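# Pin a springy cord along a drawn board line

## Task

Shape the springy cord so that it follows the line drawn on the board and weigh it down with the steel blocks so it stays there; it counts as done only if the cord touches the line along its whole length, end to end, and lies flat on the board.

## Robot and tools

Robot: two arms, left_arm and right_arm, each ending in a two-finger gripper. Base positions in the scene frame: left_arm (-0.002, +0.444, +0.049) m, right_arm (+0.011, -0.309, +0.049) m, both turned almost not at all (quat_wxyz near identity).

Frames. Scene frame: origin at table-top height, halfway between the nominal bases; +z up, +x away from the robot over the table, +y toward left_arm. Image sides do not match arm names. Fixed cameras and the table use the scene frame. Each arm reports its hand pose (end_effector_position in metres, end_effector_quat_wxyz) in its own base frame; these readings can be a few cm off, worse at long reach. Offsets are along the current Hand target's own axes. Gripper axes: fingers point along +z, they open and close along x. end_effector_position is the point between the pads; fingertips extend 17.5 mm further. A block about 10 cm long projects from the last joint axis toward the gripper's -y and rotates with it.

execute_actions(actions, cameras). actions is a list of actions; each action is up to 15 rows, one row per 1/30 s step; if fewer than 15, the last row repeats. Each row is one list of 18 numbers in [-1, 1] covering both arms: left dx, dy, dz, rx, ry, rz, gripper position, force_limit, speed, then the same nine for right. The six pose numbers are an offset from that arm's Hand target as it stood when the action began (every row counts from that same start, not from the row before); 1.0 = 0.6 m or 180 degrees, and rx, ry, rz form one rotation vector. Sending the same offset again moves further. Six zeros re-command the current Hand target. cameras: list of names, ["all"], or []; images come by default only with an empty actions list, which also reports the scene number.

move(target, speed, blend, blocking, cameras). target is one 18-number row (same layout and scale as above) or up to 15 such rows; every row is an offset from the Hand targets at the start of the move, not from the previous row. Paths are straight, end together, last at least 0.5 s and are cut at 10 s total. speed: m/s, 0.002 to 1, default 0.25 (rotation up to twice that in rad/s), one value or one per target. blend: corner rounding in m, default 0 = stop at each waypoint. blocking=false returns after about 0.5 s while motion continues. Moves do not avoid obstacles or the other arm; faster moves lag and overshoot more. Gripper numbers of the first row are sent at once; those of later rows are applied on arrival, once everything is at rest. The result adds a "move:" line: done, off_target, moving, held, fault, etc., plus limits (paced = pose clipped, held = steps withheld). done means at rest within 3 mm and 2 degrees; it says nothing about contact.

wait(seconds 0 to 10): arms hold their last command; a running move continues. stop(): brakes a running move (takes some distance); fingers continue. zoom_image(camera, region [x0, y0, x1, y1] in pixels, at most 504x504): closer look at the latest image of cam_high, cam_low, cam_board, cam_left_wrist or cam_right_wrist. finished_scene(scene 1 or 2): ends the scene for good; the cord must stay in place without the robot.

Gripper numbers: position +1 = open 50 mm, about -0.65 = pads meet, -1 = close until blocked (use this to grip). force_limit -1/0/+1 = about 20/102/185 N per pad (final force up to ~15 N more). speed -1/0/+1 = 20/85/150 mm/s. Both start at +1. To leave a gripper unchanged, resend its last three numbers (0 is a real command). New force_limit or speed only apply after a position change of at least 0.01. object_status: 0 moving, 1 blocked while opening, 2 blocked while closing (a grip), 3 reached position or pads met. Opening in mm = (250 - position_measured) x 0.202.

Results: Hand target is the last commanded pose after clipping (per step, within 70 mm and 16 degrees of the measured pose); next offsets start from it. A gripper can rest short of it; repeat or send the remaining distance. Tool commands show current gripper commands. Joint velocities may be omitted when all read within noise. Flange force is the external force on the gripper along its own axes (noisy, includes held weight; "no reading" near singular poses).

Avoid: pushing a target past firm contact (arms are stiff). 150 N net force or contact torque at the limits (waist, shoulder, elbow 147 N m; forearm roll, wrist pitch, wrist roll 36.8 N m) causes a 10 s fault stop; after one, release a grip that pins the arm. Do not let the arms press or hit each other or close a gripper on the other arm's fingers; the clearance check does not always prevent contact. Do not drop blocks, release moving parts, slam, or let anything fall or be left off the table (fails the scene). Stretched arms, held loads and unreachable pushes heat motors; MOTOR HOT warns, over-temperature brakes the arm 30 to 60 s. Joint ranges (rad): waist ±3.491, shoulder ±3.140, elbow -1.187 to 4.328, forearm roll ±3.316, wrist pitch ±3.140, wrist roll ±3.927. A loose object may occasionally be nudged. Camera intrinsics and poses are given as calibration; fixed cameras may be off by up to 2.3 degrees and 9 mm. Time spent thinking lets the scene run.

Each tool is called after "Call:" as name(argument=value, ...) on one line, values as JSON.

## Session

Call:
execute_actions(actions=[])

Scene clock: 0.00 s.
left_arm: end_effector_position=(+0.4010, +0.2182, +0.1635) position_measured=3 object_status=3 end_effector_quat_wxyz=(+0.630, -0.288, -0.689, -0.214) | right_arm: end_effector_position=(+0.3878, +0.3520, +0.3327) position_measured=3 object_status=3 end_effector_quat_wxyz=(-0.028, +0.483, +0.863, -0.144)
Joint positions: left_arm=[0.111 0.771 0.356 -1.1 -2.17 0.54] | right_arm=[0.969 0.448 0.643 -0.033 -2.058 -0.43]
Joint velocities: within noise
Flange force (N): no reading
Hand target: left_arm +0.4010, +0.2182, +0.1635; +0.630, -0.288, -0.689, -0.214 | right_arm +0.3878, +0.3520, +0.3327; -0.028, +0.483, +0.863, -0.144
Tool commands: left_gripper/position=+1.0 left_gripper/force_limit=+1.0 left_gripper/speed=+1.0 right_gripper/position=+1.0 right_gripper/force_limit=+1.0 right_gripper/speed=+1.0

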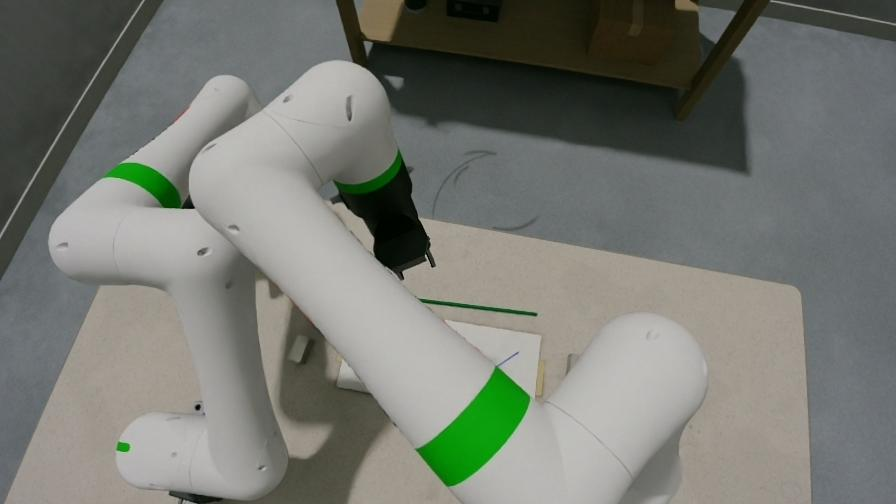

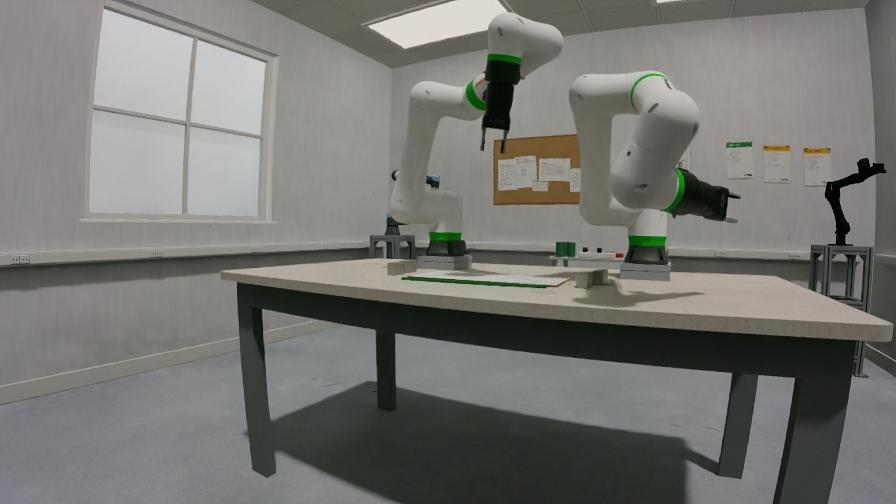

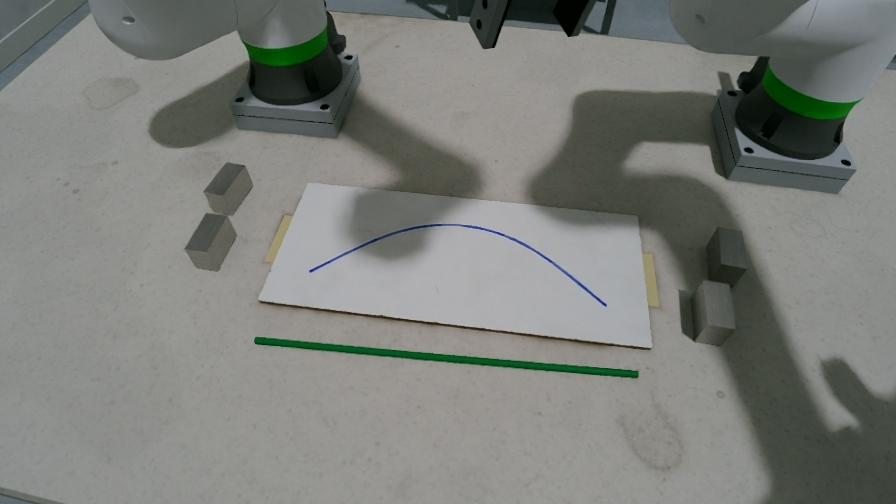

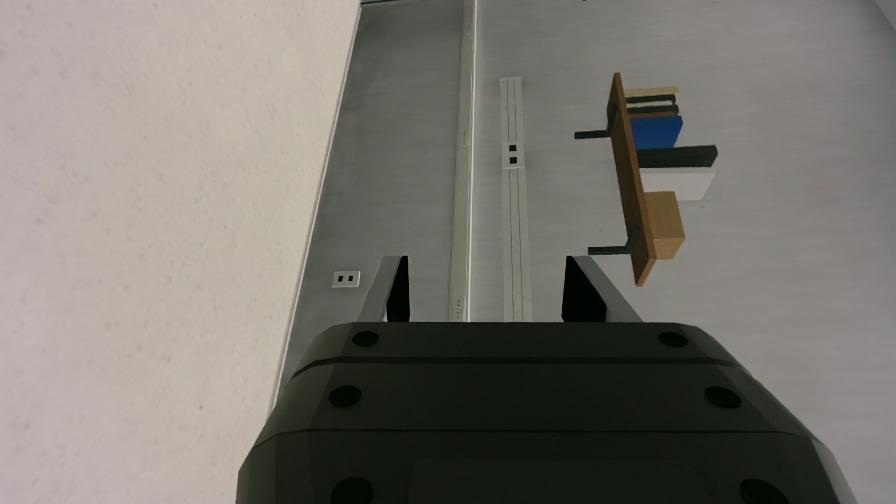

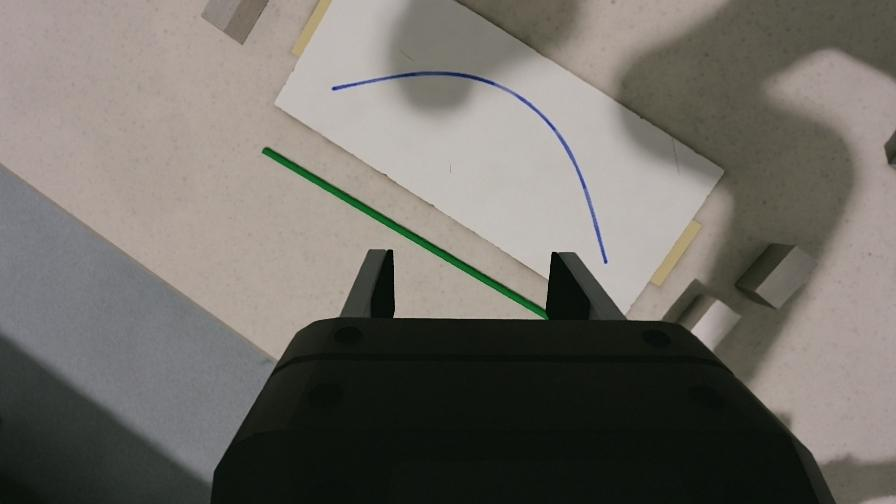

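Call:
zoom_image(camera="cam_board", region=[170, 140, 350, 290])

Call:
zoom_image(camera="cam_board", region=[580, 200, 760, 390])

Call:
zoom_image(camera="cam_board", region=[290, 180, 660, 390])

Scaled by 2.800 from the camera's 896x504 image, which has a finer 1280x720 frame.

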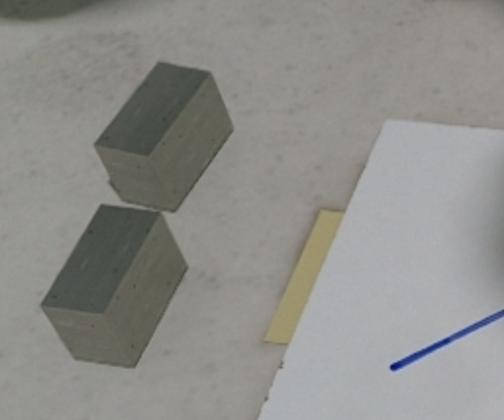

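Scaled by 2.653 from the camera's 896x504 image, which has a finer 1280x720 frame.

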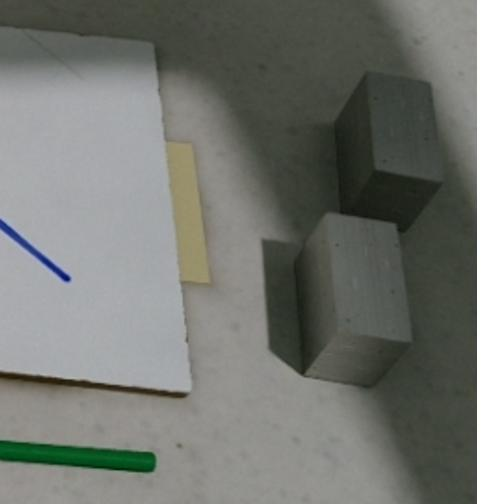

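Scaled by 1.362 from the camera's 896x504 image, which has a finer 1280x720 frame.

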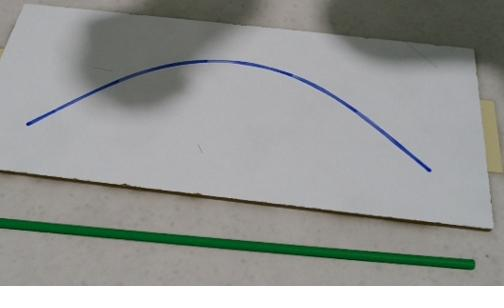

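Call:
move(target=[-0.087,-0.483,-0.269,-0.209,-0.425,0.202,1,-0.8,1,-0.453,-0.346,0.374,-0.0786,0.053,0.174,1,-0.8,1], speed=0.4, cameras=["all"])

Scene clock: 128.80 s.
left_arm: end_effector_position=(+0.3302, -0.1098, +0.1497) position_measured=3 object_status=3 end_effector_quat_wxyz=(+0.001, +0.707, +0.707, +0.000) | right_arm: end_effector_position=(+0.3189, -0.0286, +0.1994) position_measured=3 object_status=3 end_effector_quat_wxyz=(+0.000, +0.707, +0.707, +0.000)
Joint positions: left_arm=[0.063 -0.222 -0.507 0.001 -1.285 -0.063] | right_arm=[0.328 -0.331 -0.468 -0.001 -1.434 -0.328]
Flange force (N): left_arm=[2.5 0.4 0.8] | right_arm=[0.5 1.1 -2.2]
Hand target: left_arm +0.3302, -0.1098, +0.1497; +0.001, +0.707, +0.707, +0.000 | right_arm +0.3189, -0.0286, +0.1994; +0.000, +0.707, +0.707, +0.000
Off the commanded pose: left_arm 0.000 m, 0 deg | right_arm 0.000 m, 0 deg.
move: done
camera_calibration:
cam_left_wrist: T_world_to_cam=[[-0.00184323, 0.999998, -0.000497977, 0.12068], [0.939311, 0.00190221, 0.343063, -0.347734], [0.343063, 0.00016459, -0.939312, 0.158432], [0, 0, 0, 1]] pos_world=[0.272501, -0.120044, 0.268172]
cam_right_wrist: T_world_to_cam=[[-0.0183405, 0.999768, 0.0113082, 0.0405857], [0.931163, 0.0129606, 0.364373, -0.359205], [0.364141, 0.0172126, -0.931185, 0.200448], [0, 0, 0, 1]] pos_world=[0.262231, -0.039371, 0.31708]

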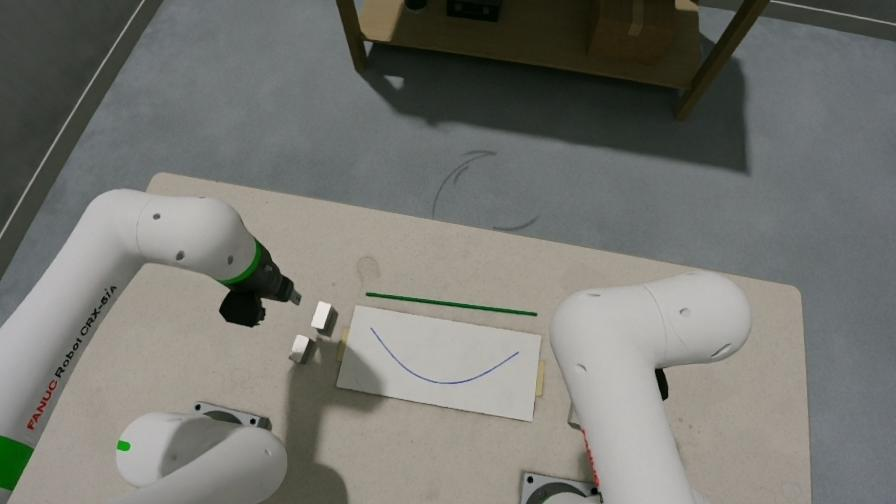

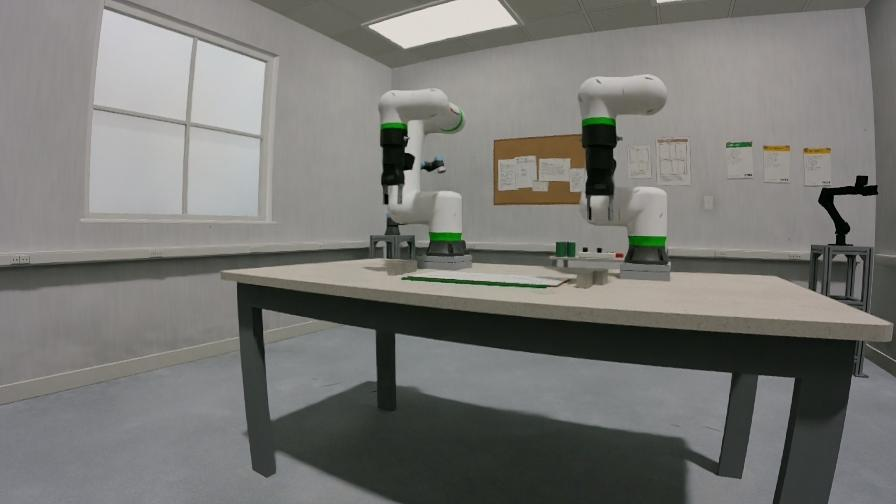

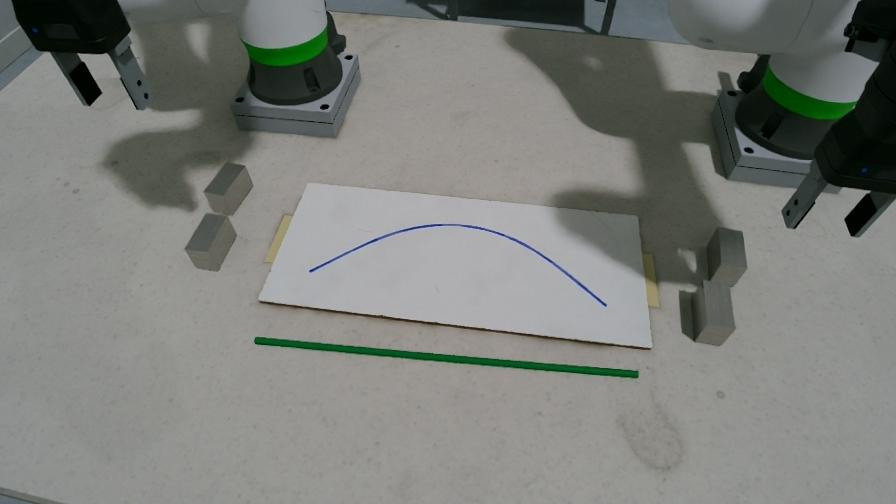

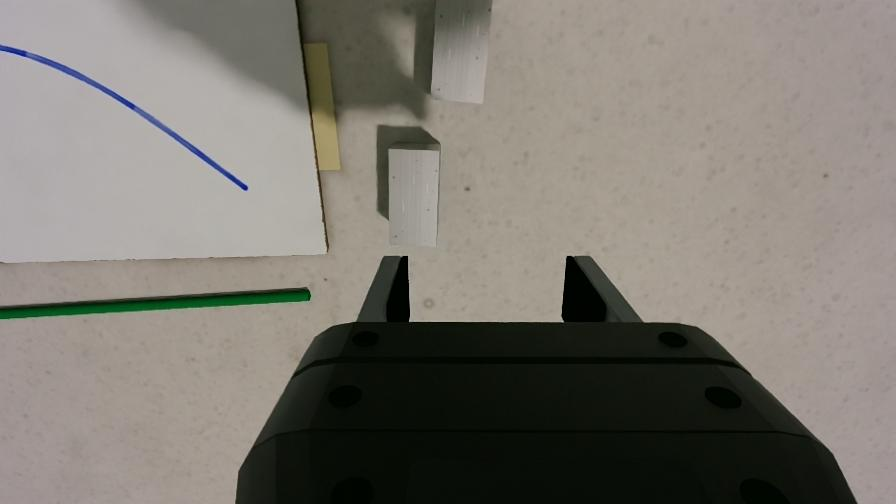

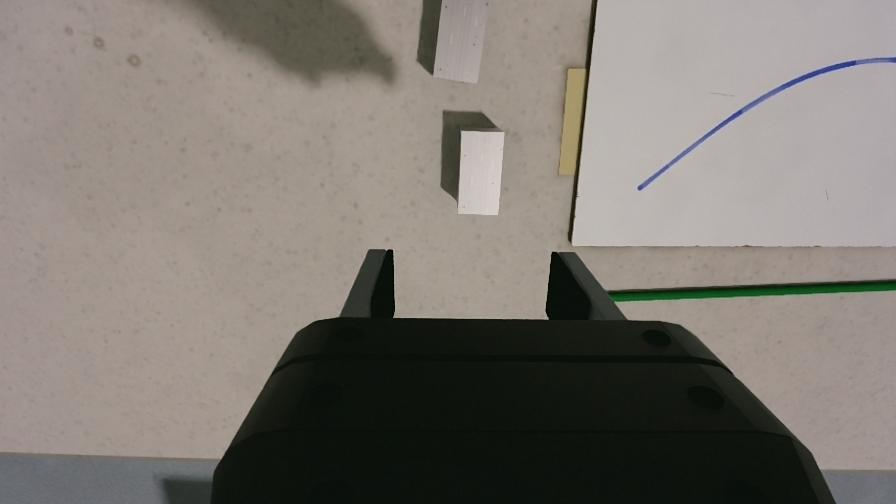

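Call:
move(target=[[-0.0017,-0.13,0,0,0,0.039,1,-0.8,1,0.001,-0.1427,0.05,0,0,0.039,1,-0.8,1],[-0.0017,-0.13,0.2878,0,0,0.039,1,-0.8,1,0.001,-0.1427,0.3707,0,0,0.039,1,-0.8,1],[-0.0017,-0.13,0.2878,0,0,0.039,-1,-0.8,0,0.001,-0.1427,0.3707,0,0,0.039,-1,-0.8,0]], speed=[0.3,0.2,0.2], cameras=["cam_board","cam_left_wrist","cam_right_wrist"])

Scene clock: 152.17 s.
left_arm: end_effector_position=(+0.2524, -0.1110, -0.0230) position_measured=103 object_status=2 end_effector_quat_wxyz=(+0.001, +0.749, +0.663, +0.000) | right_arm: end_effector_position=(+0.2334, -0.0278, -0.0230) position_measured=103 object_status=2 end_effector_quat_wxyz=(+0.000, +0.749, +0.662, +0.000)
Joint positions: left_arm=[0.078 -0.165 -0.931 0.001 -0.804 -0.201] | right_arm=[0.467 -0.318 -1.036 -0.001 -0.852 -0.589]
Flange force (N): left_arm=[4.1 0.2 5.2] | right_arm=[0.8 3.5 -2.2]
Hand target: left_arm +0.2524, -0.1110, -0.0230; +0.001, +0.749, +0.663, +0.000 | right_arm +0.2333, -0.0278, -0.0230; +0.000, +0.749, +0.662, +0.000
Off the commanded pose: left_arm 0.000 m, 0 deg | right_arm 0.000 m, 0 deg.
move: done
camera_calibration:
cam_left_wrist: T_world_to_cam=[[0.120462, 0.992718, -0.000401721, 0.0898889], [0.932425, -0.113006, 0.34324, -0.226427], [0.340696, -0.0417218, -0.939247, 0.0188631], [0, 0, 0, 1]] pos_world=[0.193872, -0.114035, 0.0954722]
cam_right_wrist: T_world_to_cam=[[0.104109, 0.994499, 0.0115453, 0.0119616], [0.925695, -0.101138, 0.364501, -0.200374], [0.363663, -0.0272605, -0.931132, 0.0233928], [0, 0, 0, 1]] pos_world=[0.175733, -0.0315235, 0.0946802]
Images, in order (width x height): cam_board 896x504, cam_left_wrist 896x504, cam_right_wrist 896x504.

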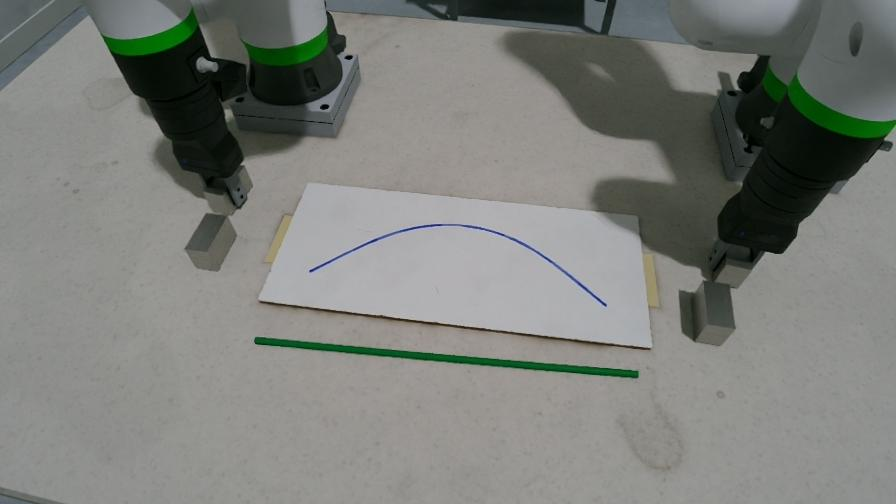

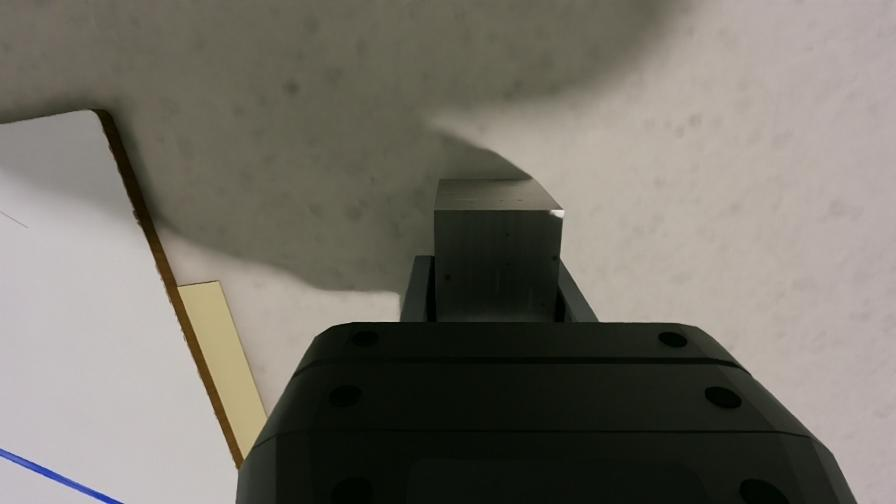

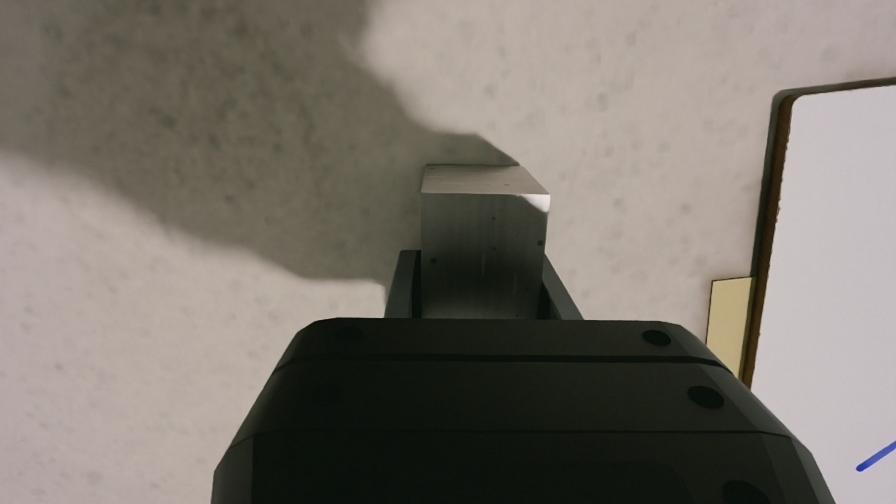

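Call:
move(target=[[0,0,-0.183,0,0,0,-1,-0.8,0,0,0,-0.183,0,0,0,-1,-0.8,0],[-0.285,0.141,-0.183,0,0,-0.05,-1,-0.8,0,0.5588,-0.0175,-0.183,0,0,-0.542,-1,-0.8,0],[-0.285,0.141,-0.183,0,0,-0.05,-1,-0.8,0,0.5588,-0.0175,-0.0108,0,0,-0.542,-1,-0.8,0]], speed=[0.3,0.4,0.15], blend=[0.03,0,0], cameras=["cam_board","cam_left_wrist","cam_right_wrist"])

Scene clock: 170.87 s.
left_arm: end_effector_position=(+0.3154, -0.2909, +0.0870) position_measured=103 object_status=2 end_effector_quat_wxyz=(+0.001, +0.695, +0.719, +0.000) | right_arm: end_effector_position=(+0.2639, +0.3062, -0.0163) position_measured=103 object_status=2 end_effector_quat_wxyz=(+0.000, -0.005, +1.000, +0.000)
Joint positions: left_arm=[-0.437 0.059 -0.406 0 -1.105 0.471] | right_arm=[1.187 0.163 -0.582 0 -0.826 0.393]
Flange force (N): left_arm=[1.4 2.2 5.6] | right_arm=[-0.5 1.0 2.1]
Hand target: left_arm +0.3154, -0.2909, +0.0870; +0.001, +0.695, +0.719, +0.000 | right_arm +0.2639, +0.3062, -0.0163; +0.000, -0.005, +1.000, +0.000
Off the commanded pose: left_arm 0.000 m, 0 deg | right_arm 0.000 m, 0 deg.
move: done
camera_calibration:
cam_left_wrist: T_world_to_cam=[[-0.0363818, 0.999338, -0.000494464, 0.312424], [0.93869, 0.0343436, 0.343049, -0.302352], [0.342838, 0.0120166, -0.939318, 0.108159], [0, 0, 0, 1]] pos_world=[0.258101, -0.303133, 0.205472]
cam_right_wrist: T_world_to_cam=[[-0.999561, -0.0276285, 0.0106924, 0.280725], [-0.0218236, 0.93078, 0.364928, -0.263258], [-0.0200347, 0.364534, -0.930975, 0.00893059], [0, 0, 0, 1]] pos_world=[0.275036, 0.249535, 0.101382]
Images, in order (width x height): cam_board 896x504, cam_left_wrist 896x504, cam_right_wrist 896x504.

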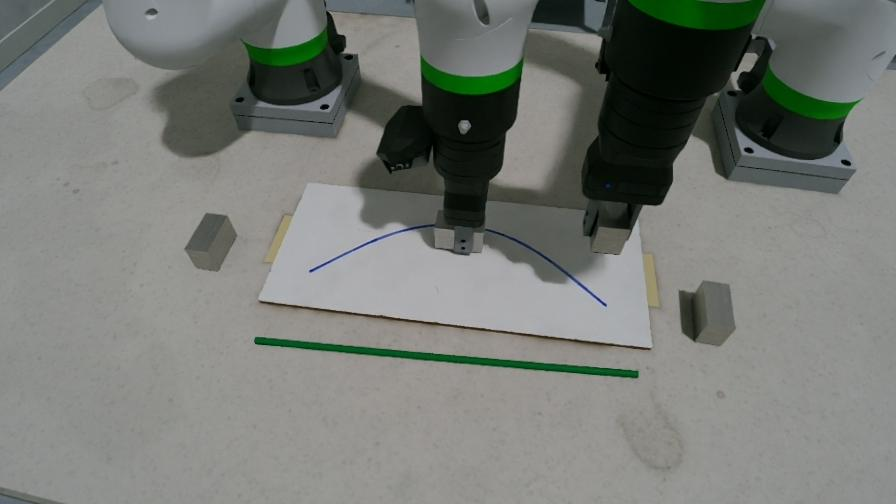

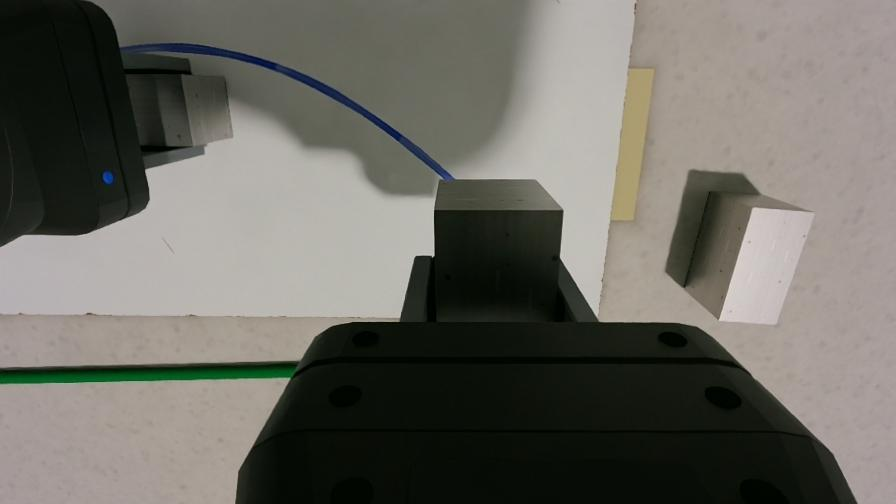

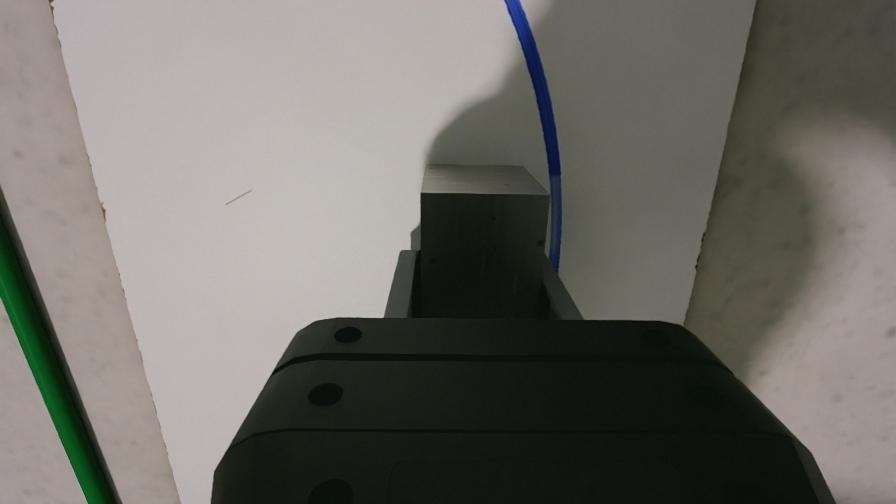

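Call:
move(target=[[0,0,0,0,0,0,-1,-0.8,0,0,0,-0.0035,0,0,0,-1,-0.8,0],[0,0,0,0,0,0,-1,-0.8,0,0.0113,0,-0.0035,0,0,0,-1,-0.8,0],[0,0,0,0,0,0,-1,-0.8,0,0.0113,0,0,0,0,0,0.1,-0.8,-0.5],[0,0,0,0,0,0,-1,-0.8,0,0.0113,0,-0.18,0,0,0,0.1,-0.8,-0.5],[0,0,0,0,0,0,-1,-0.8,0,-0.2892,-0.179,-0.18,0,0,-0.0127,0.1,-0.8,-0.5]], speed=[0.1,0.1,0.1,0.25,0.4], cameras=["cam_board","cam_left_wrist","cam_right_wrist"])

Scene clock: 200.53 s.
left_arm: end_effector_position=(+0.3154, -0.2909, +0.0870) position_measured=103 object_status=2 end_effector_quat_wxyz=(+0.001, +0.695, +0.719, +0.000) | right_arm: end_effector_position=(+0.4384, +0.2004, +0.0917) position_measured=103 object_status=2 end_effector_quat_wxyz=(+0.000, -0.025, +1.000, +0.000)
Joint positions: left_arm=[-0.437 0.059 -0.406 0 -1.105 0.471] | right_arm=[0.702 0.183 -0.254 0 -1.133 0.919]
Flange force (N): left_arm=[0.8 2.2 5.5] | right_arm=[-2.2 1.4 2.1]
Hand target: left_arm +0.3154, -0.2909, +0.0870; +0.001, +0.695, +0.719, +0.000 | right_arm +0.4384, +0.2004, +0.0917; +0.000, -0.025, +1.000, +0.000
Off the commanded pose: left_arm 0.000 m, 0 deg | right_arm 0.000 m, 0 deg.
move: done
camera_calibration:
cam_left_wrist: T_world_to_cam=[[-0.0363818, 0.999338, -0.000494464, 0.312424], [0.93869, 0.0343436, 0.343049, -0.302352], [0.342838, 0.0120166, -0.939318, 0.108159], [0, 0, 0, 1]] pos_world=[0.258101, -0.303133, 0.205472]
cam_right_wrist: T_world_to_cam=[[-0.997656, -0.0676174, 0.0105219, 0.458377], [-0.0591274, 0.929171, 0.36489, -0.183719], [-0.0344495, 0.363412, -0.930991, 0.158077], [0, 0, 0, 1]] pos_world=[0.451885, 0.144254, 0.209382]
Images, in order (width x height): cam_board 896x504, cam_left_wrist 896x504, cam_right_wrist 896x504.

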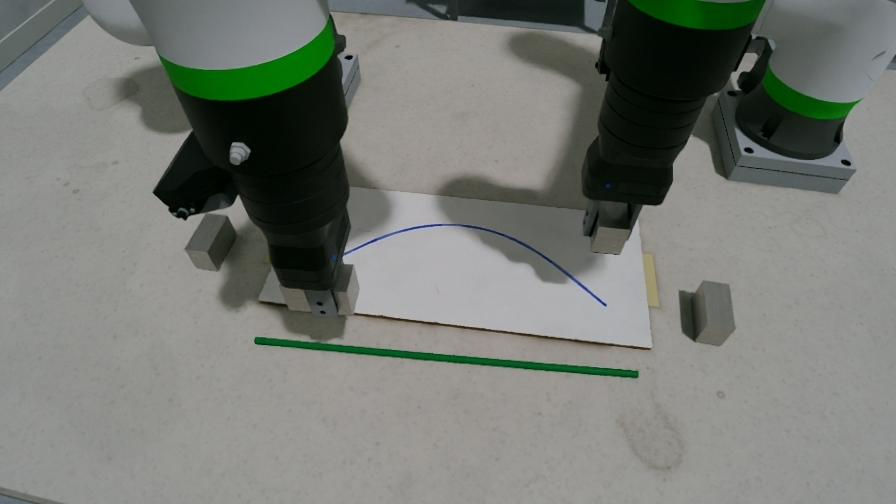

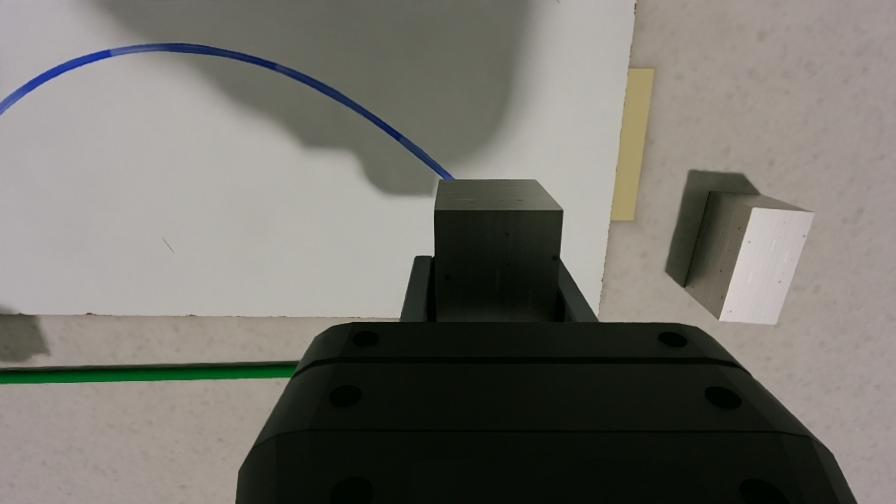

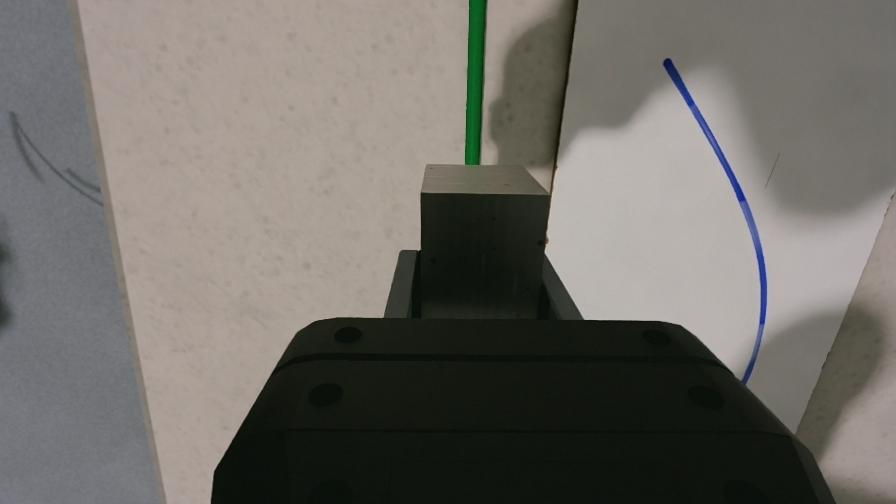

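Call:
move(target=[[0,0,0,0,0,0,-1,-0.8,0,0.293,0.1913,0,0,0,0.0127,0.1,-0.8,-0.5],[0,0,0,0,0,0,-1,-0.8,0,0.293,0.1913,0.18,0,0,0.0127,0.7,-0.8,-0.5],[0,0,0,0,0,0,-1,-0.8,0,0.293,0.1913,0,0,0,0.0127,0.7,-0.8,-0.5],[0,0,0,0,0,0,-1,-0.8,0,0,0,0,0,0,0,0.7,-0.8,-0.5],[-0.2513,-0.0197,0,0,0,0,-1,-0.8,0,0,0,0,0,0,0,0.7,-0.8,-0.5],[-0.2513,-0.0197,0.171,0,0,0,0.7,-0.8,-0.5,0,0,0,0,0,0,0.7,-0.8,-0.5]], speed=[0.4,0.2,0.25,0.4,0.4,0.2], cameras=["cam_board","cam_left_wrist","cam_right_wrist"])

Scene clock: 220.90 s.
left_arm: end_effector_position=(+0.3141, -0.3113, +0.0871) position_measured=103 object_status=2 end_effector_quat_wxyz=(+0.001, +0.695, +0.719, +0.000) | right_arm: end_effector_position=(+0.4384, +0.2004, +0.0917) position_measured=48 object_status=3 end_effector_quat_wxyz=(+0.000, -0.025, +1.000, +0.000)
Joint positions: left_arm=[-0.481 0.091 -0.372 0.002 -1.106 0.515] | right_arm=[0.701 0.183 -0.254 0 -1.133 0.919]
Flange force (N): left_arm=[-0.4 2.7 5.6] | right_arm=[-2.5 1.2 -2.8]
Hand target: left_arm +0.3141, -0.3113, +0.0871; +0.001, +0.695, +0.719, +0.000 (not the last commanded pose) | right_arm +0.4384, +0.2004, +0.0917; +0.000, -0.025, +1.000, +0.000
Tool commands: left_gripper/position=-1.0 left_gripper/force_limit=-0.8 left_gripper/speed=+0.0 right_gripper/position=+0.7 right_gripper/force_limit=-0.8 right_gripper/speed=-0.5
Off the commanded pose: left_arm 0.166 m, 0 deg | right_arm 0.000 m, 0 deg.
move: held (left_arm; a check stopped the path); path passed 4 of 6 targets; target 6's new numbers were not sent; limits=held
pose unreachable (left arm): on one or more control steps of this call, first in action 0 (counted from 0), this arm could not follow its commanded pose, so it was not sent that pose on those steps. It may still have moved: this result reports where it is.
cause: moving toward the commanded pose would bring a part of the arm too close to another arm (a part of this arm just beyond joint 5 (wrist pitch) and a part of the right arm just beyond its joint 4 (forearm roll), 33 mm apart when this arm was first held).
camera_calibration:
cam_left_wrist: T_world_to_cam=[[-0.0359067, 0.999353, -0.00181536, 0.33262], [0.938662, 0.0343494, 0.343123, -0.300483], [0.342964, 0.0106164, -0.939289, 0.10845], [0, 0, 0, 1]] pos_world=[0.256801, -0.323235, 0.205572]
cam_right_wrist: T_world_to_cam=[[-0.997656, -0.0676174, 0.0105219, 0.458377], [-0.0591274, 0.929171, 0.36489, -0.183719], [-0.0344495, 0.363412, -0.930991, 0.158077], [0, 0, 0, 1]] pos_world=[0.451885, 0.144254, 0.209382]
Images, in order (width x height): cam_board 896x504, cam_left_wrist 896x504, cam_right_wrist 896x504.

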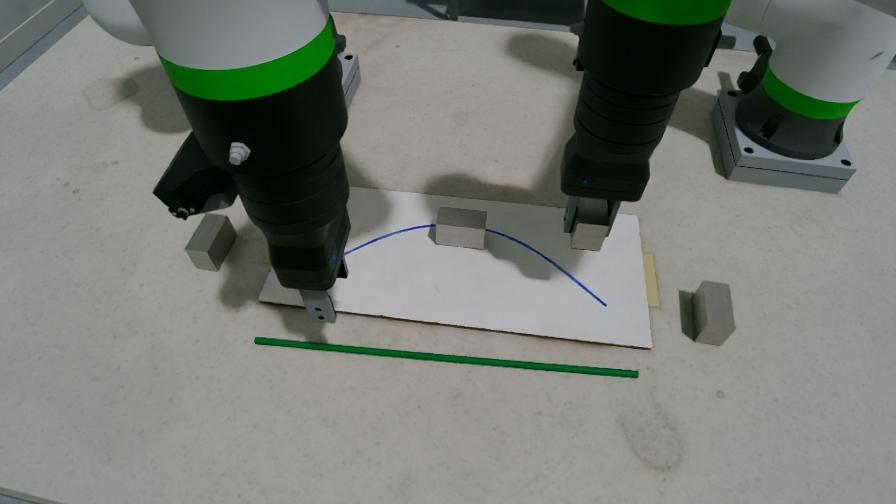

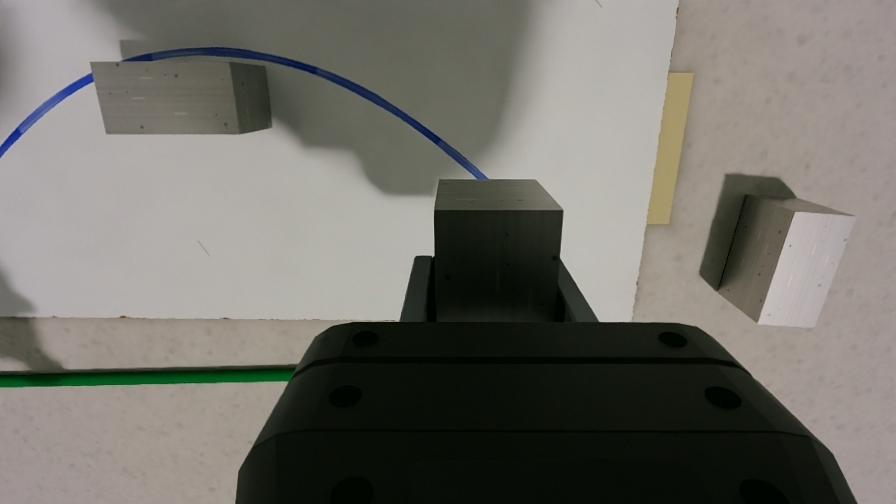

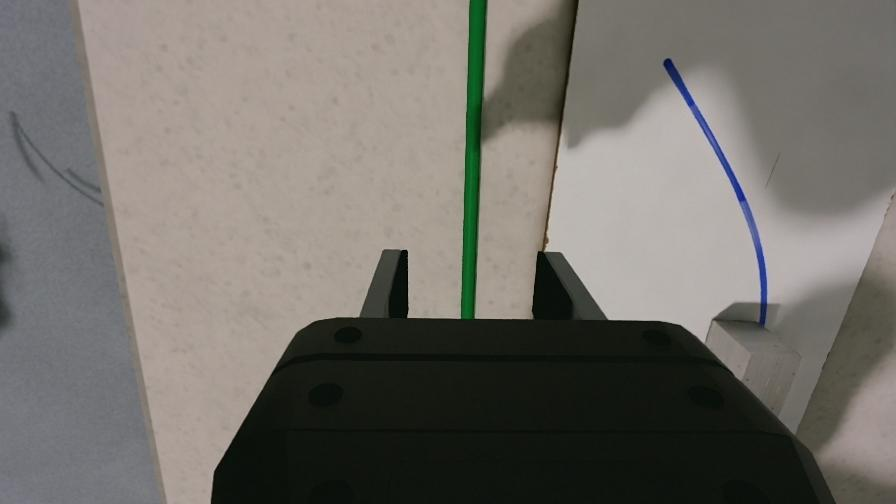

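Call:
zoom_image(camera="cam_right_wrist", region=[690, 270, 820, 360])

Call:
zoom_image(camera="cam_left_wrist", region=[70, 20, 300, 150])

Scaled by 3.877 from the camera's 896x504 image, which has a finer 1280x720 frame.

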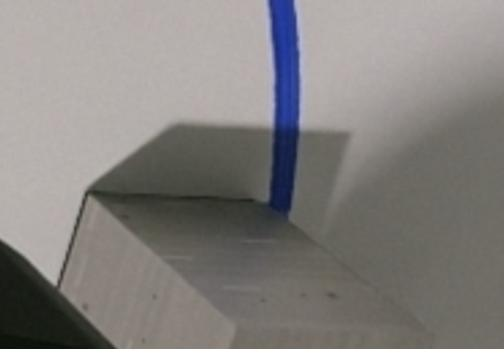

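Scaled by 2.191 from the camera's 896x504 image, which has a finer 1280x720 frame.

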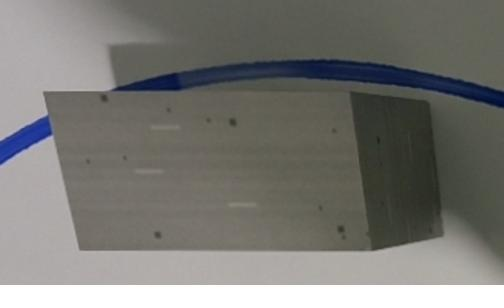

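Call:
move(target=[[0,0,0,0,0,0,-1,-0.8,0,0.293,0.1913,0,0,0,0.0127,0.7,-0.8,-0.5],[0,0,0,0,0,0,-1,-0.8,0,0.293,0.1913,0.179,0,0,0.0127,-1,-0.8,-0.5],[0,0,0,0,0,0,-1,-0.8,0,0.293,0.1913,0.1765,0,0,0.0127,-1,-0.8,-0.5],[0,0,0,0,0,0,-1,-0.8,0,0.2952,0.1913,0.1765,0,0,-0.0017,-1,-0.8,-0.5],[0,0,0,0,0,0,-1,-0.8,0,0.2952,0.1913,0.180,0,0,-0.0017,0.7,-0.8,-0.5],[0,0,0,0,0,0,-1,-0.8,0,0.2952,0.1913,0,0,0,-0.0017,0.7,-0.8,-0.5],[0,0,0,0,0,0,-1,-0.8,0,0.166,-0.325,0,0,0,0,0.7,-0.8,-0.5]], speed=[0.4,0.2,0.05,0.05,0.05,0.3,0.4])

Call:
move(target=[[-0.2166,-0.0207,0,0,0,0,-1,-0.8,0,0,0,0,0,0,0,0.7,-0.8,-0.5],[-0.2166,-0.0207,0.171,0,0,0,0.7,-0.8,-0.5,0,0,0,0,0,0,0.7,-0.8,-0.5],[-0.2166,-0.0207,0.02,0,0,0,0.7,-0.8,-0.5,0,0,0,0,0,0,0.7,-0.8,-0.5]], speed=[0.4,0.2,0.3], cameras=["cam_board","cam_left_wrist","cam_right_wrist"])

Scene clock: 251.87 s.
left_arm: end_effector_position=(+0.3141, -0.3113, +0.0871) position_measured=103 object_status=2 end_effector_quat_wxyz=(+0.001, +0.695, +0.719, +0.000) | right_arm: end_effector_position=(+0.3485, +0.0007, +0.0915) position_measured=48 object_status=3 end_effector_quat_wxyz=(+0.000, -0.025, +1.000, +0.000)
Joint positions: left_arm=[-0.481 0.091 -0.372 0.002 -1.106 0.515] | right_arm=[0.384 -0.16 -0.602 -0.001 -1.129 1.236]
Flange force (N): left_arm=[1.0 1.6 5.3] | right_arm=[-1.8 -0.1 -3.1]
Hand target: left_arm +0.3141, -0.3113, +0.0871; +0.001, +0.695, +0.719, +0.000 | right_arm +0.3485, +0.0007, +0.0915; +0.000, -0.025, +1.000, +0.000
Off the commanded pose: left_arm 0.000 m, 0 deg | right_arm 0.000 m, 0 deg.
move: done

Scene clock: 254.67 s.
left_arm: end_effector_position=(+0.3061, -0.4416, +0.0754) position_measured=48 object_status=3 end_effector_quat_wxyz=(+0.001, +0.695, +0.719, +0.000) | right_arm: end_effector_position=(+0.3485, +0.0007, +0.0915) position_measured=48 object_status=3 end_effector_quat_wxyz=(+0.000, -0.025, +1.000, +0.000)
Joint positions: left_arm=[-0.72 0.327 -0.114 0.001 -1.128 0.753] | right_arm=[0.384 -0.16 -0.602 -0.001 -1.129 1.236]
Flange force (N): left_arm=[-0.3 2.4 0.1] | right_arm=[-2.3 0.2 -2.7]
Hand target: left_arm +0.3062, -0.4416, +0.0754; +0.001, +0.695, +0.719, +0.000 | right_arm +0.3485, +0.0007, +0.0915; +0.000, -0.025, +1.000, +0.000
Off the commanded pose: left_arm 0.000 m, 0 deg | right_arm 0.000 m, 0 deg.
move: done
camera_calibration:
cam_left_wrist: T_world_to_cam=[[-0.0360019, 0.99935, -0.00184463, 0.462655], [0.938703, 0.0344502, 0.343002, -0.28442], [0.342842, 0.0106172, -0.939333, 0.101627], [0, 0, 0, 1]] pos_world=[0.248801, -0.453635, 0.193871]
cam_right_wrist: T_world_to_cam=[[-0.997656, -0.0676174, 0.0105219, 0.355187], [-0.0591274, 0.929171, 0.36489, -0.00340633], [-0.0344495, 0.363412, -0.930991, 0.227367], [0, 0, 0, 1]] pos_world=[0.361985, -0.0554461, 0.209182]
Images, in order (width x height): cam_board 896x504, cam_left_wrist 896x504, cam_right_wrist 896x504.

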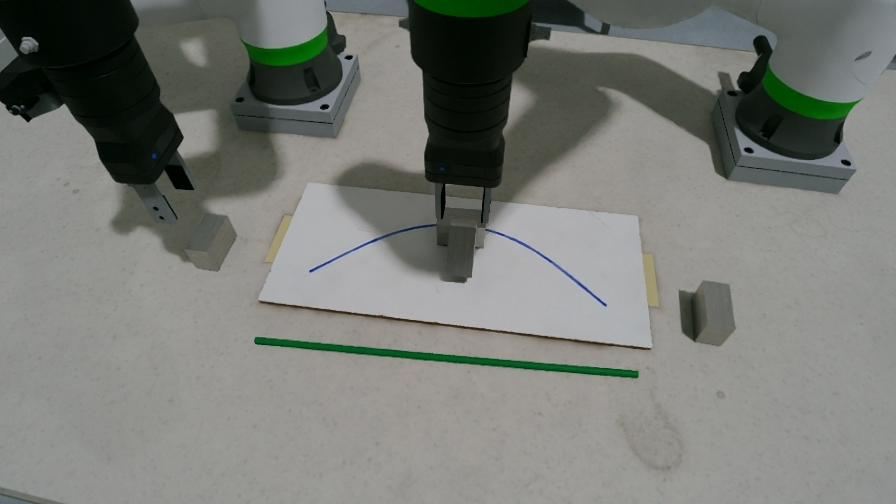

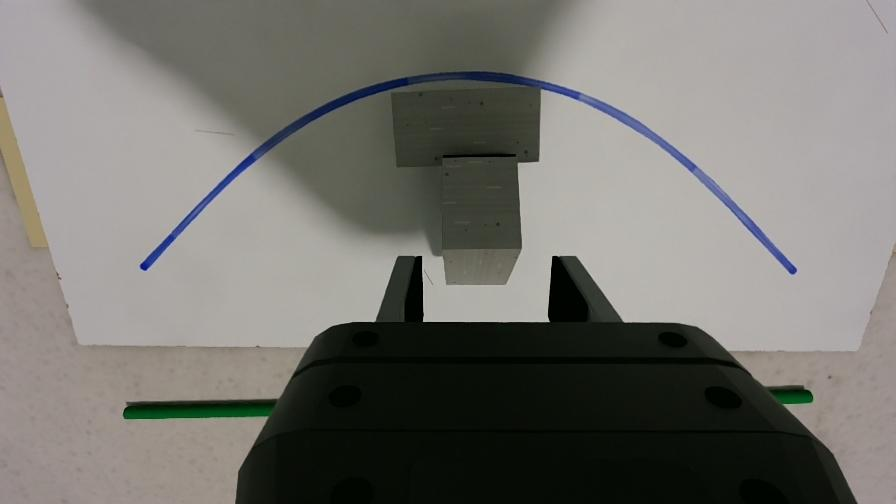

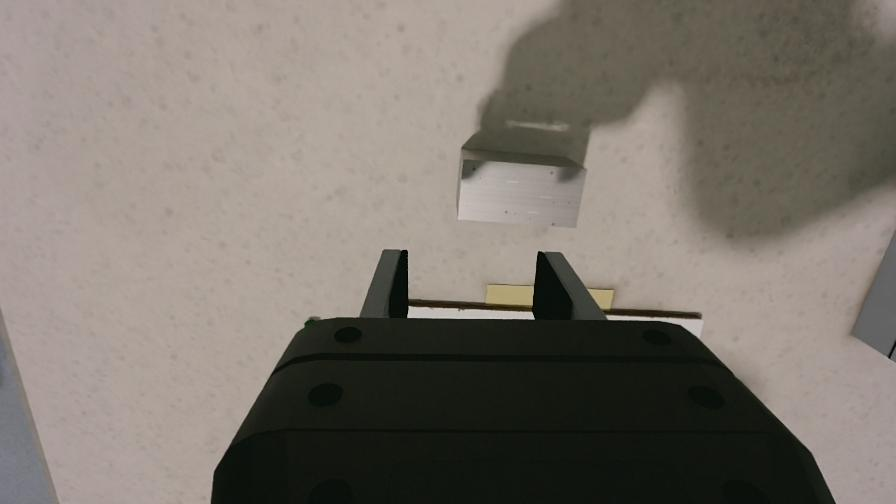

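Call:
move(target=[[0.1755,0.2136,-0.04,0,0,0.487,0.2,-1,-0.5,-0.166,0.325,0,0,0,0,0.2,-1,-0.5],[0.1755,0.2136,0.13,0,0,0.487,0.2,-1,-0.5,-0.166,0.325,0.16,0,0,0,0.2,-1,-0.5]], speed=[0.3,0.25], cameras=["cam_board","cam_left_wrist","cam_right_wrist"])

Scene clock: 275.17 s.
left_arm: end_effector_position=(+0.4306, -0.3321, -0.0027) position_measured=123 object_status=3 end_effector_quat_wxyz=(+0.001, +0.999, +0.038, +0.000) | right_arm: end_effector_position=(+0.4384, +0.2005, -0.0043) position_measured=123 object_status=3 end_effector_quat_wxyz=(+0.000, -0.025, +1.000, +0.000)
Joint positions: left_arm=[-0.415 0.438 -0.168 0.002 -0.964 -1.082] | right_arm=[0.702 0.311 -0.353 -0.001 -0.906 0.919]
Flange force (N): left_arm=[1.9 -0.8 0.2] | right_arm=[-0.5 0.5 -3.6]
Hand target: left_arm +0.4307, -0.3322, -0.0027; +0.001, +0.999, +0.038, +0.000 | right_arm +0.4384, +0.2004, -0.0043; +0.000, -0.025, +1.000, +0.000
Off the commanded pose: left_arm 0.000 m, 0 deg | right_arm 0.000 m, 0 deg.
move: done
camera_calibration:
cam_left_wrist: T_world_to_cam=[[0.997053, 0.0767048, 0.00101578, -0.393779], [0.0716631, -0.936079, 0.344413, -0.327257], [0.027369, -0.343325, -0.938818, 0.00273186], [0, 0, 0, 1]] pos_world=[0.415996, -0.275196, 0.115676]
cam_right_wrist: T_world_to_cam=[[-0.997656, -0.0676184, 0.0105215, 0.459394], [-0.0591285, 0.929171, 0.36489, -0.148782], [-0.0344495, 0.363412, -0.930991, 0.0686653], [0, 0, 0, 1]] pos_world=[0.451885, 0.144354, 0.113382]
Images, in order (width x height): cam_board 896x504, cam_left_wrist 896x504, cam_right_wrist 896x504.

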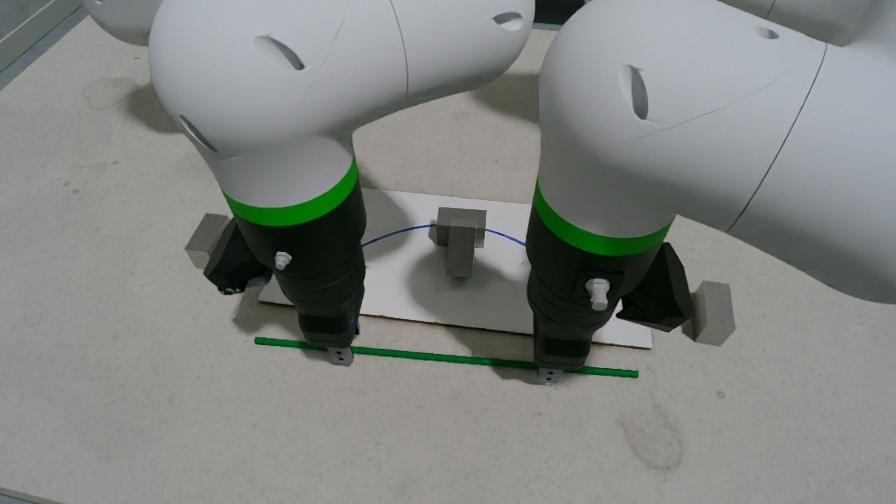

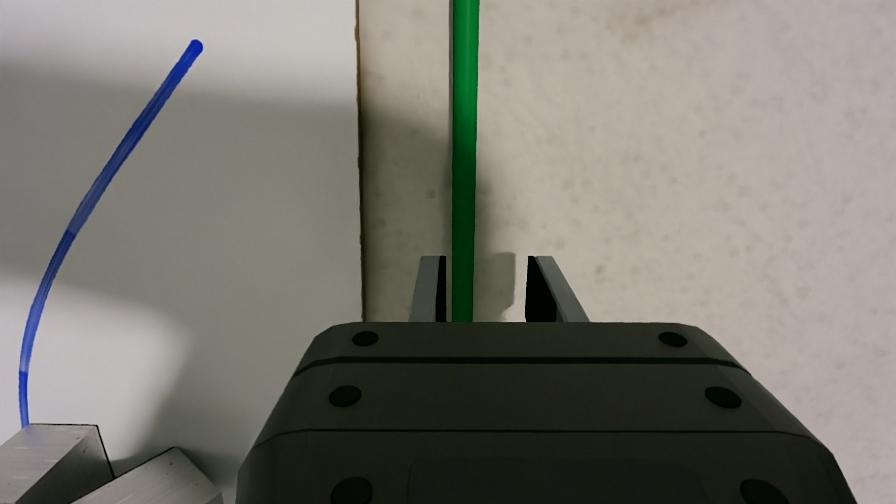

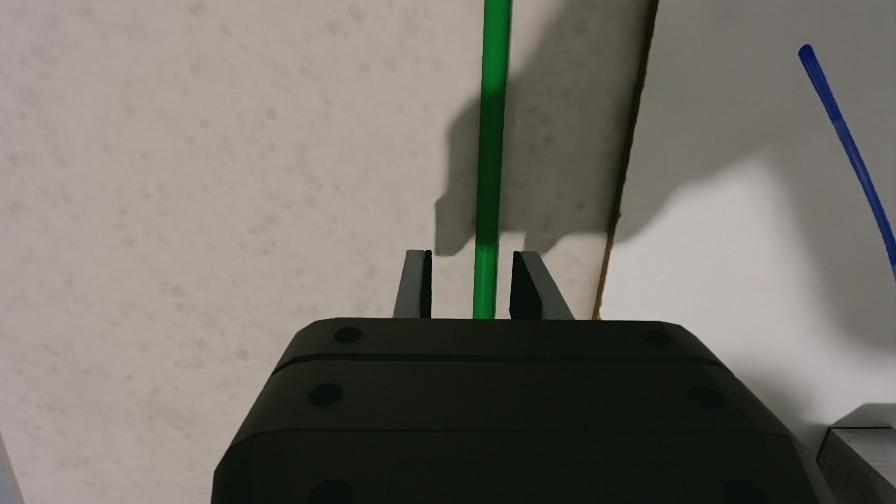

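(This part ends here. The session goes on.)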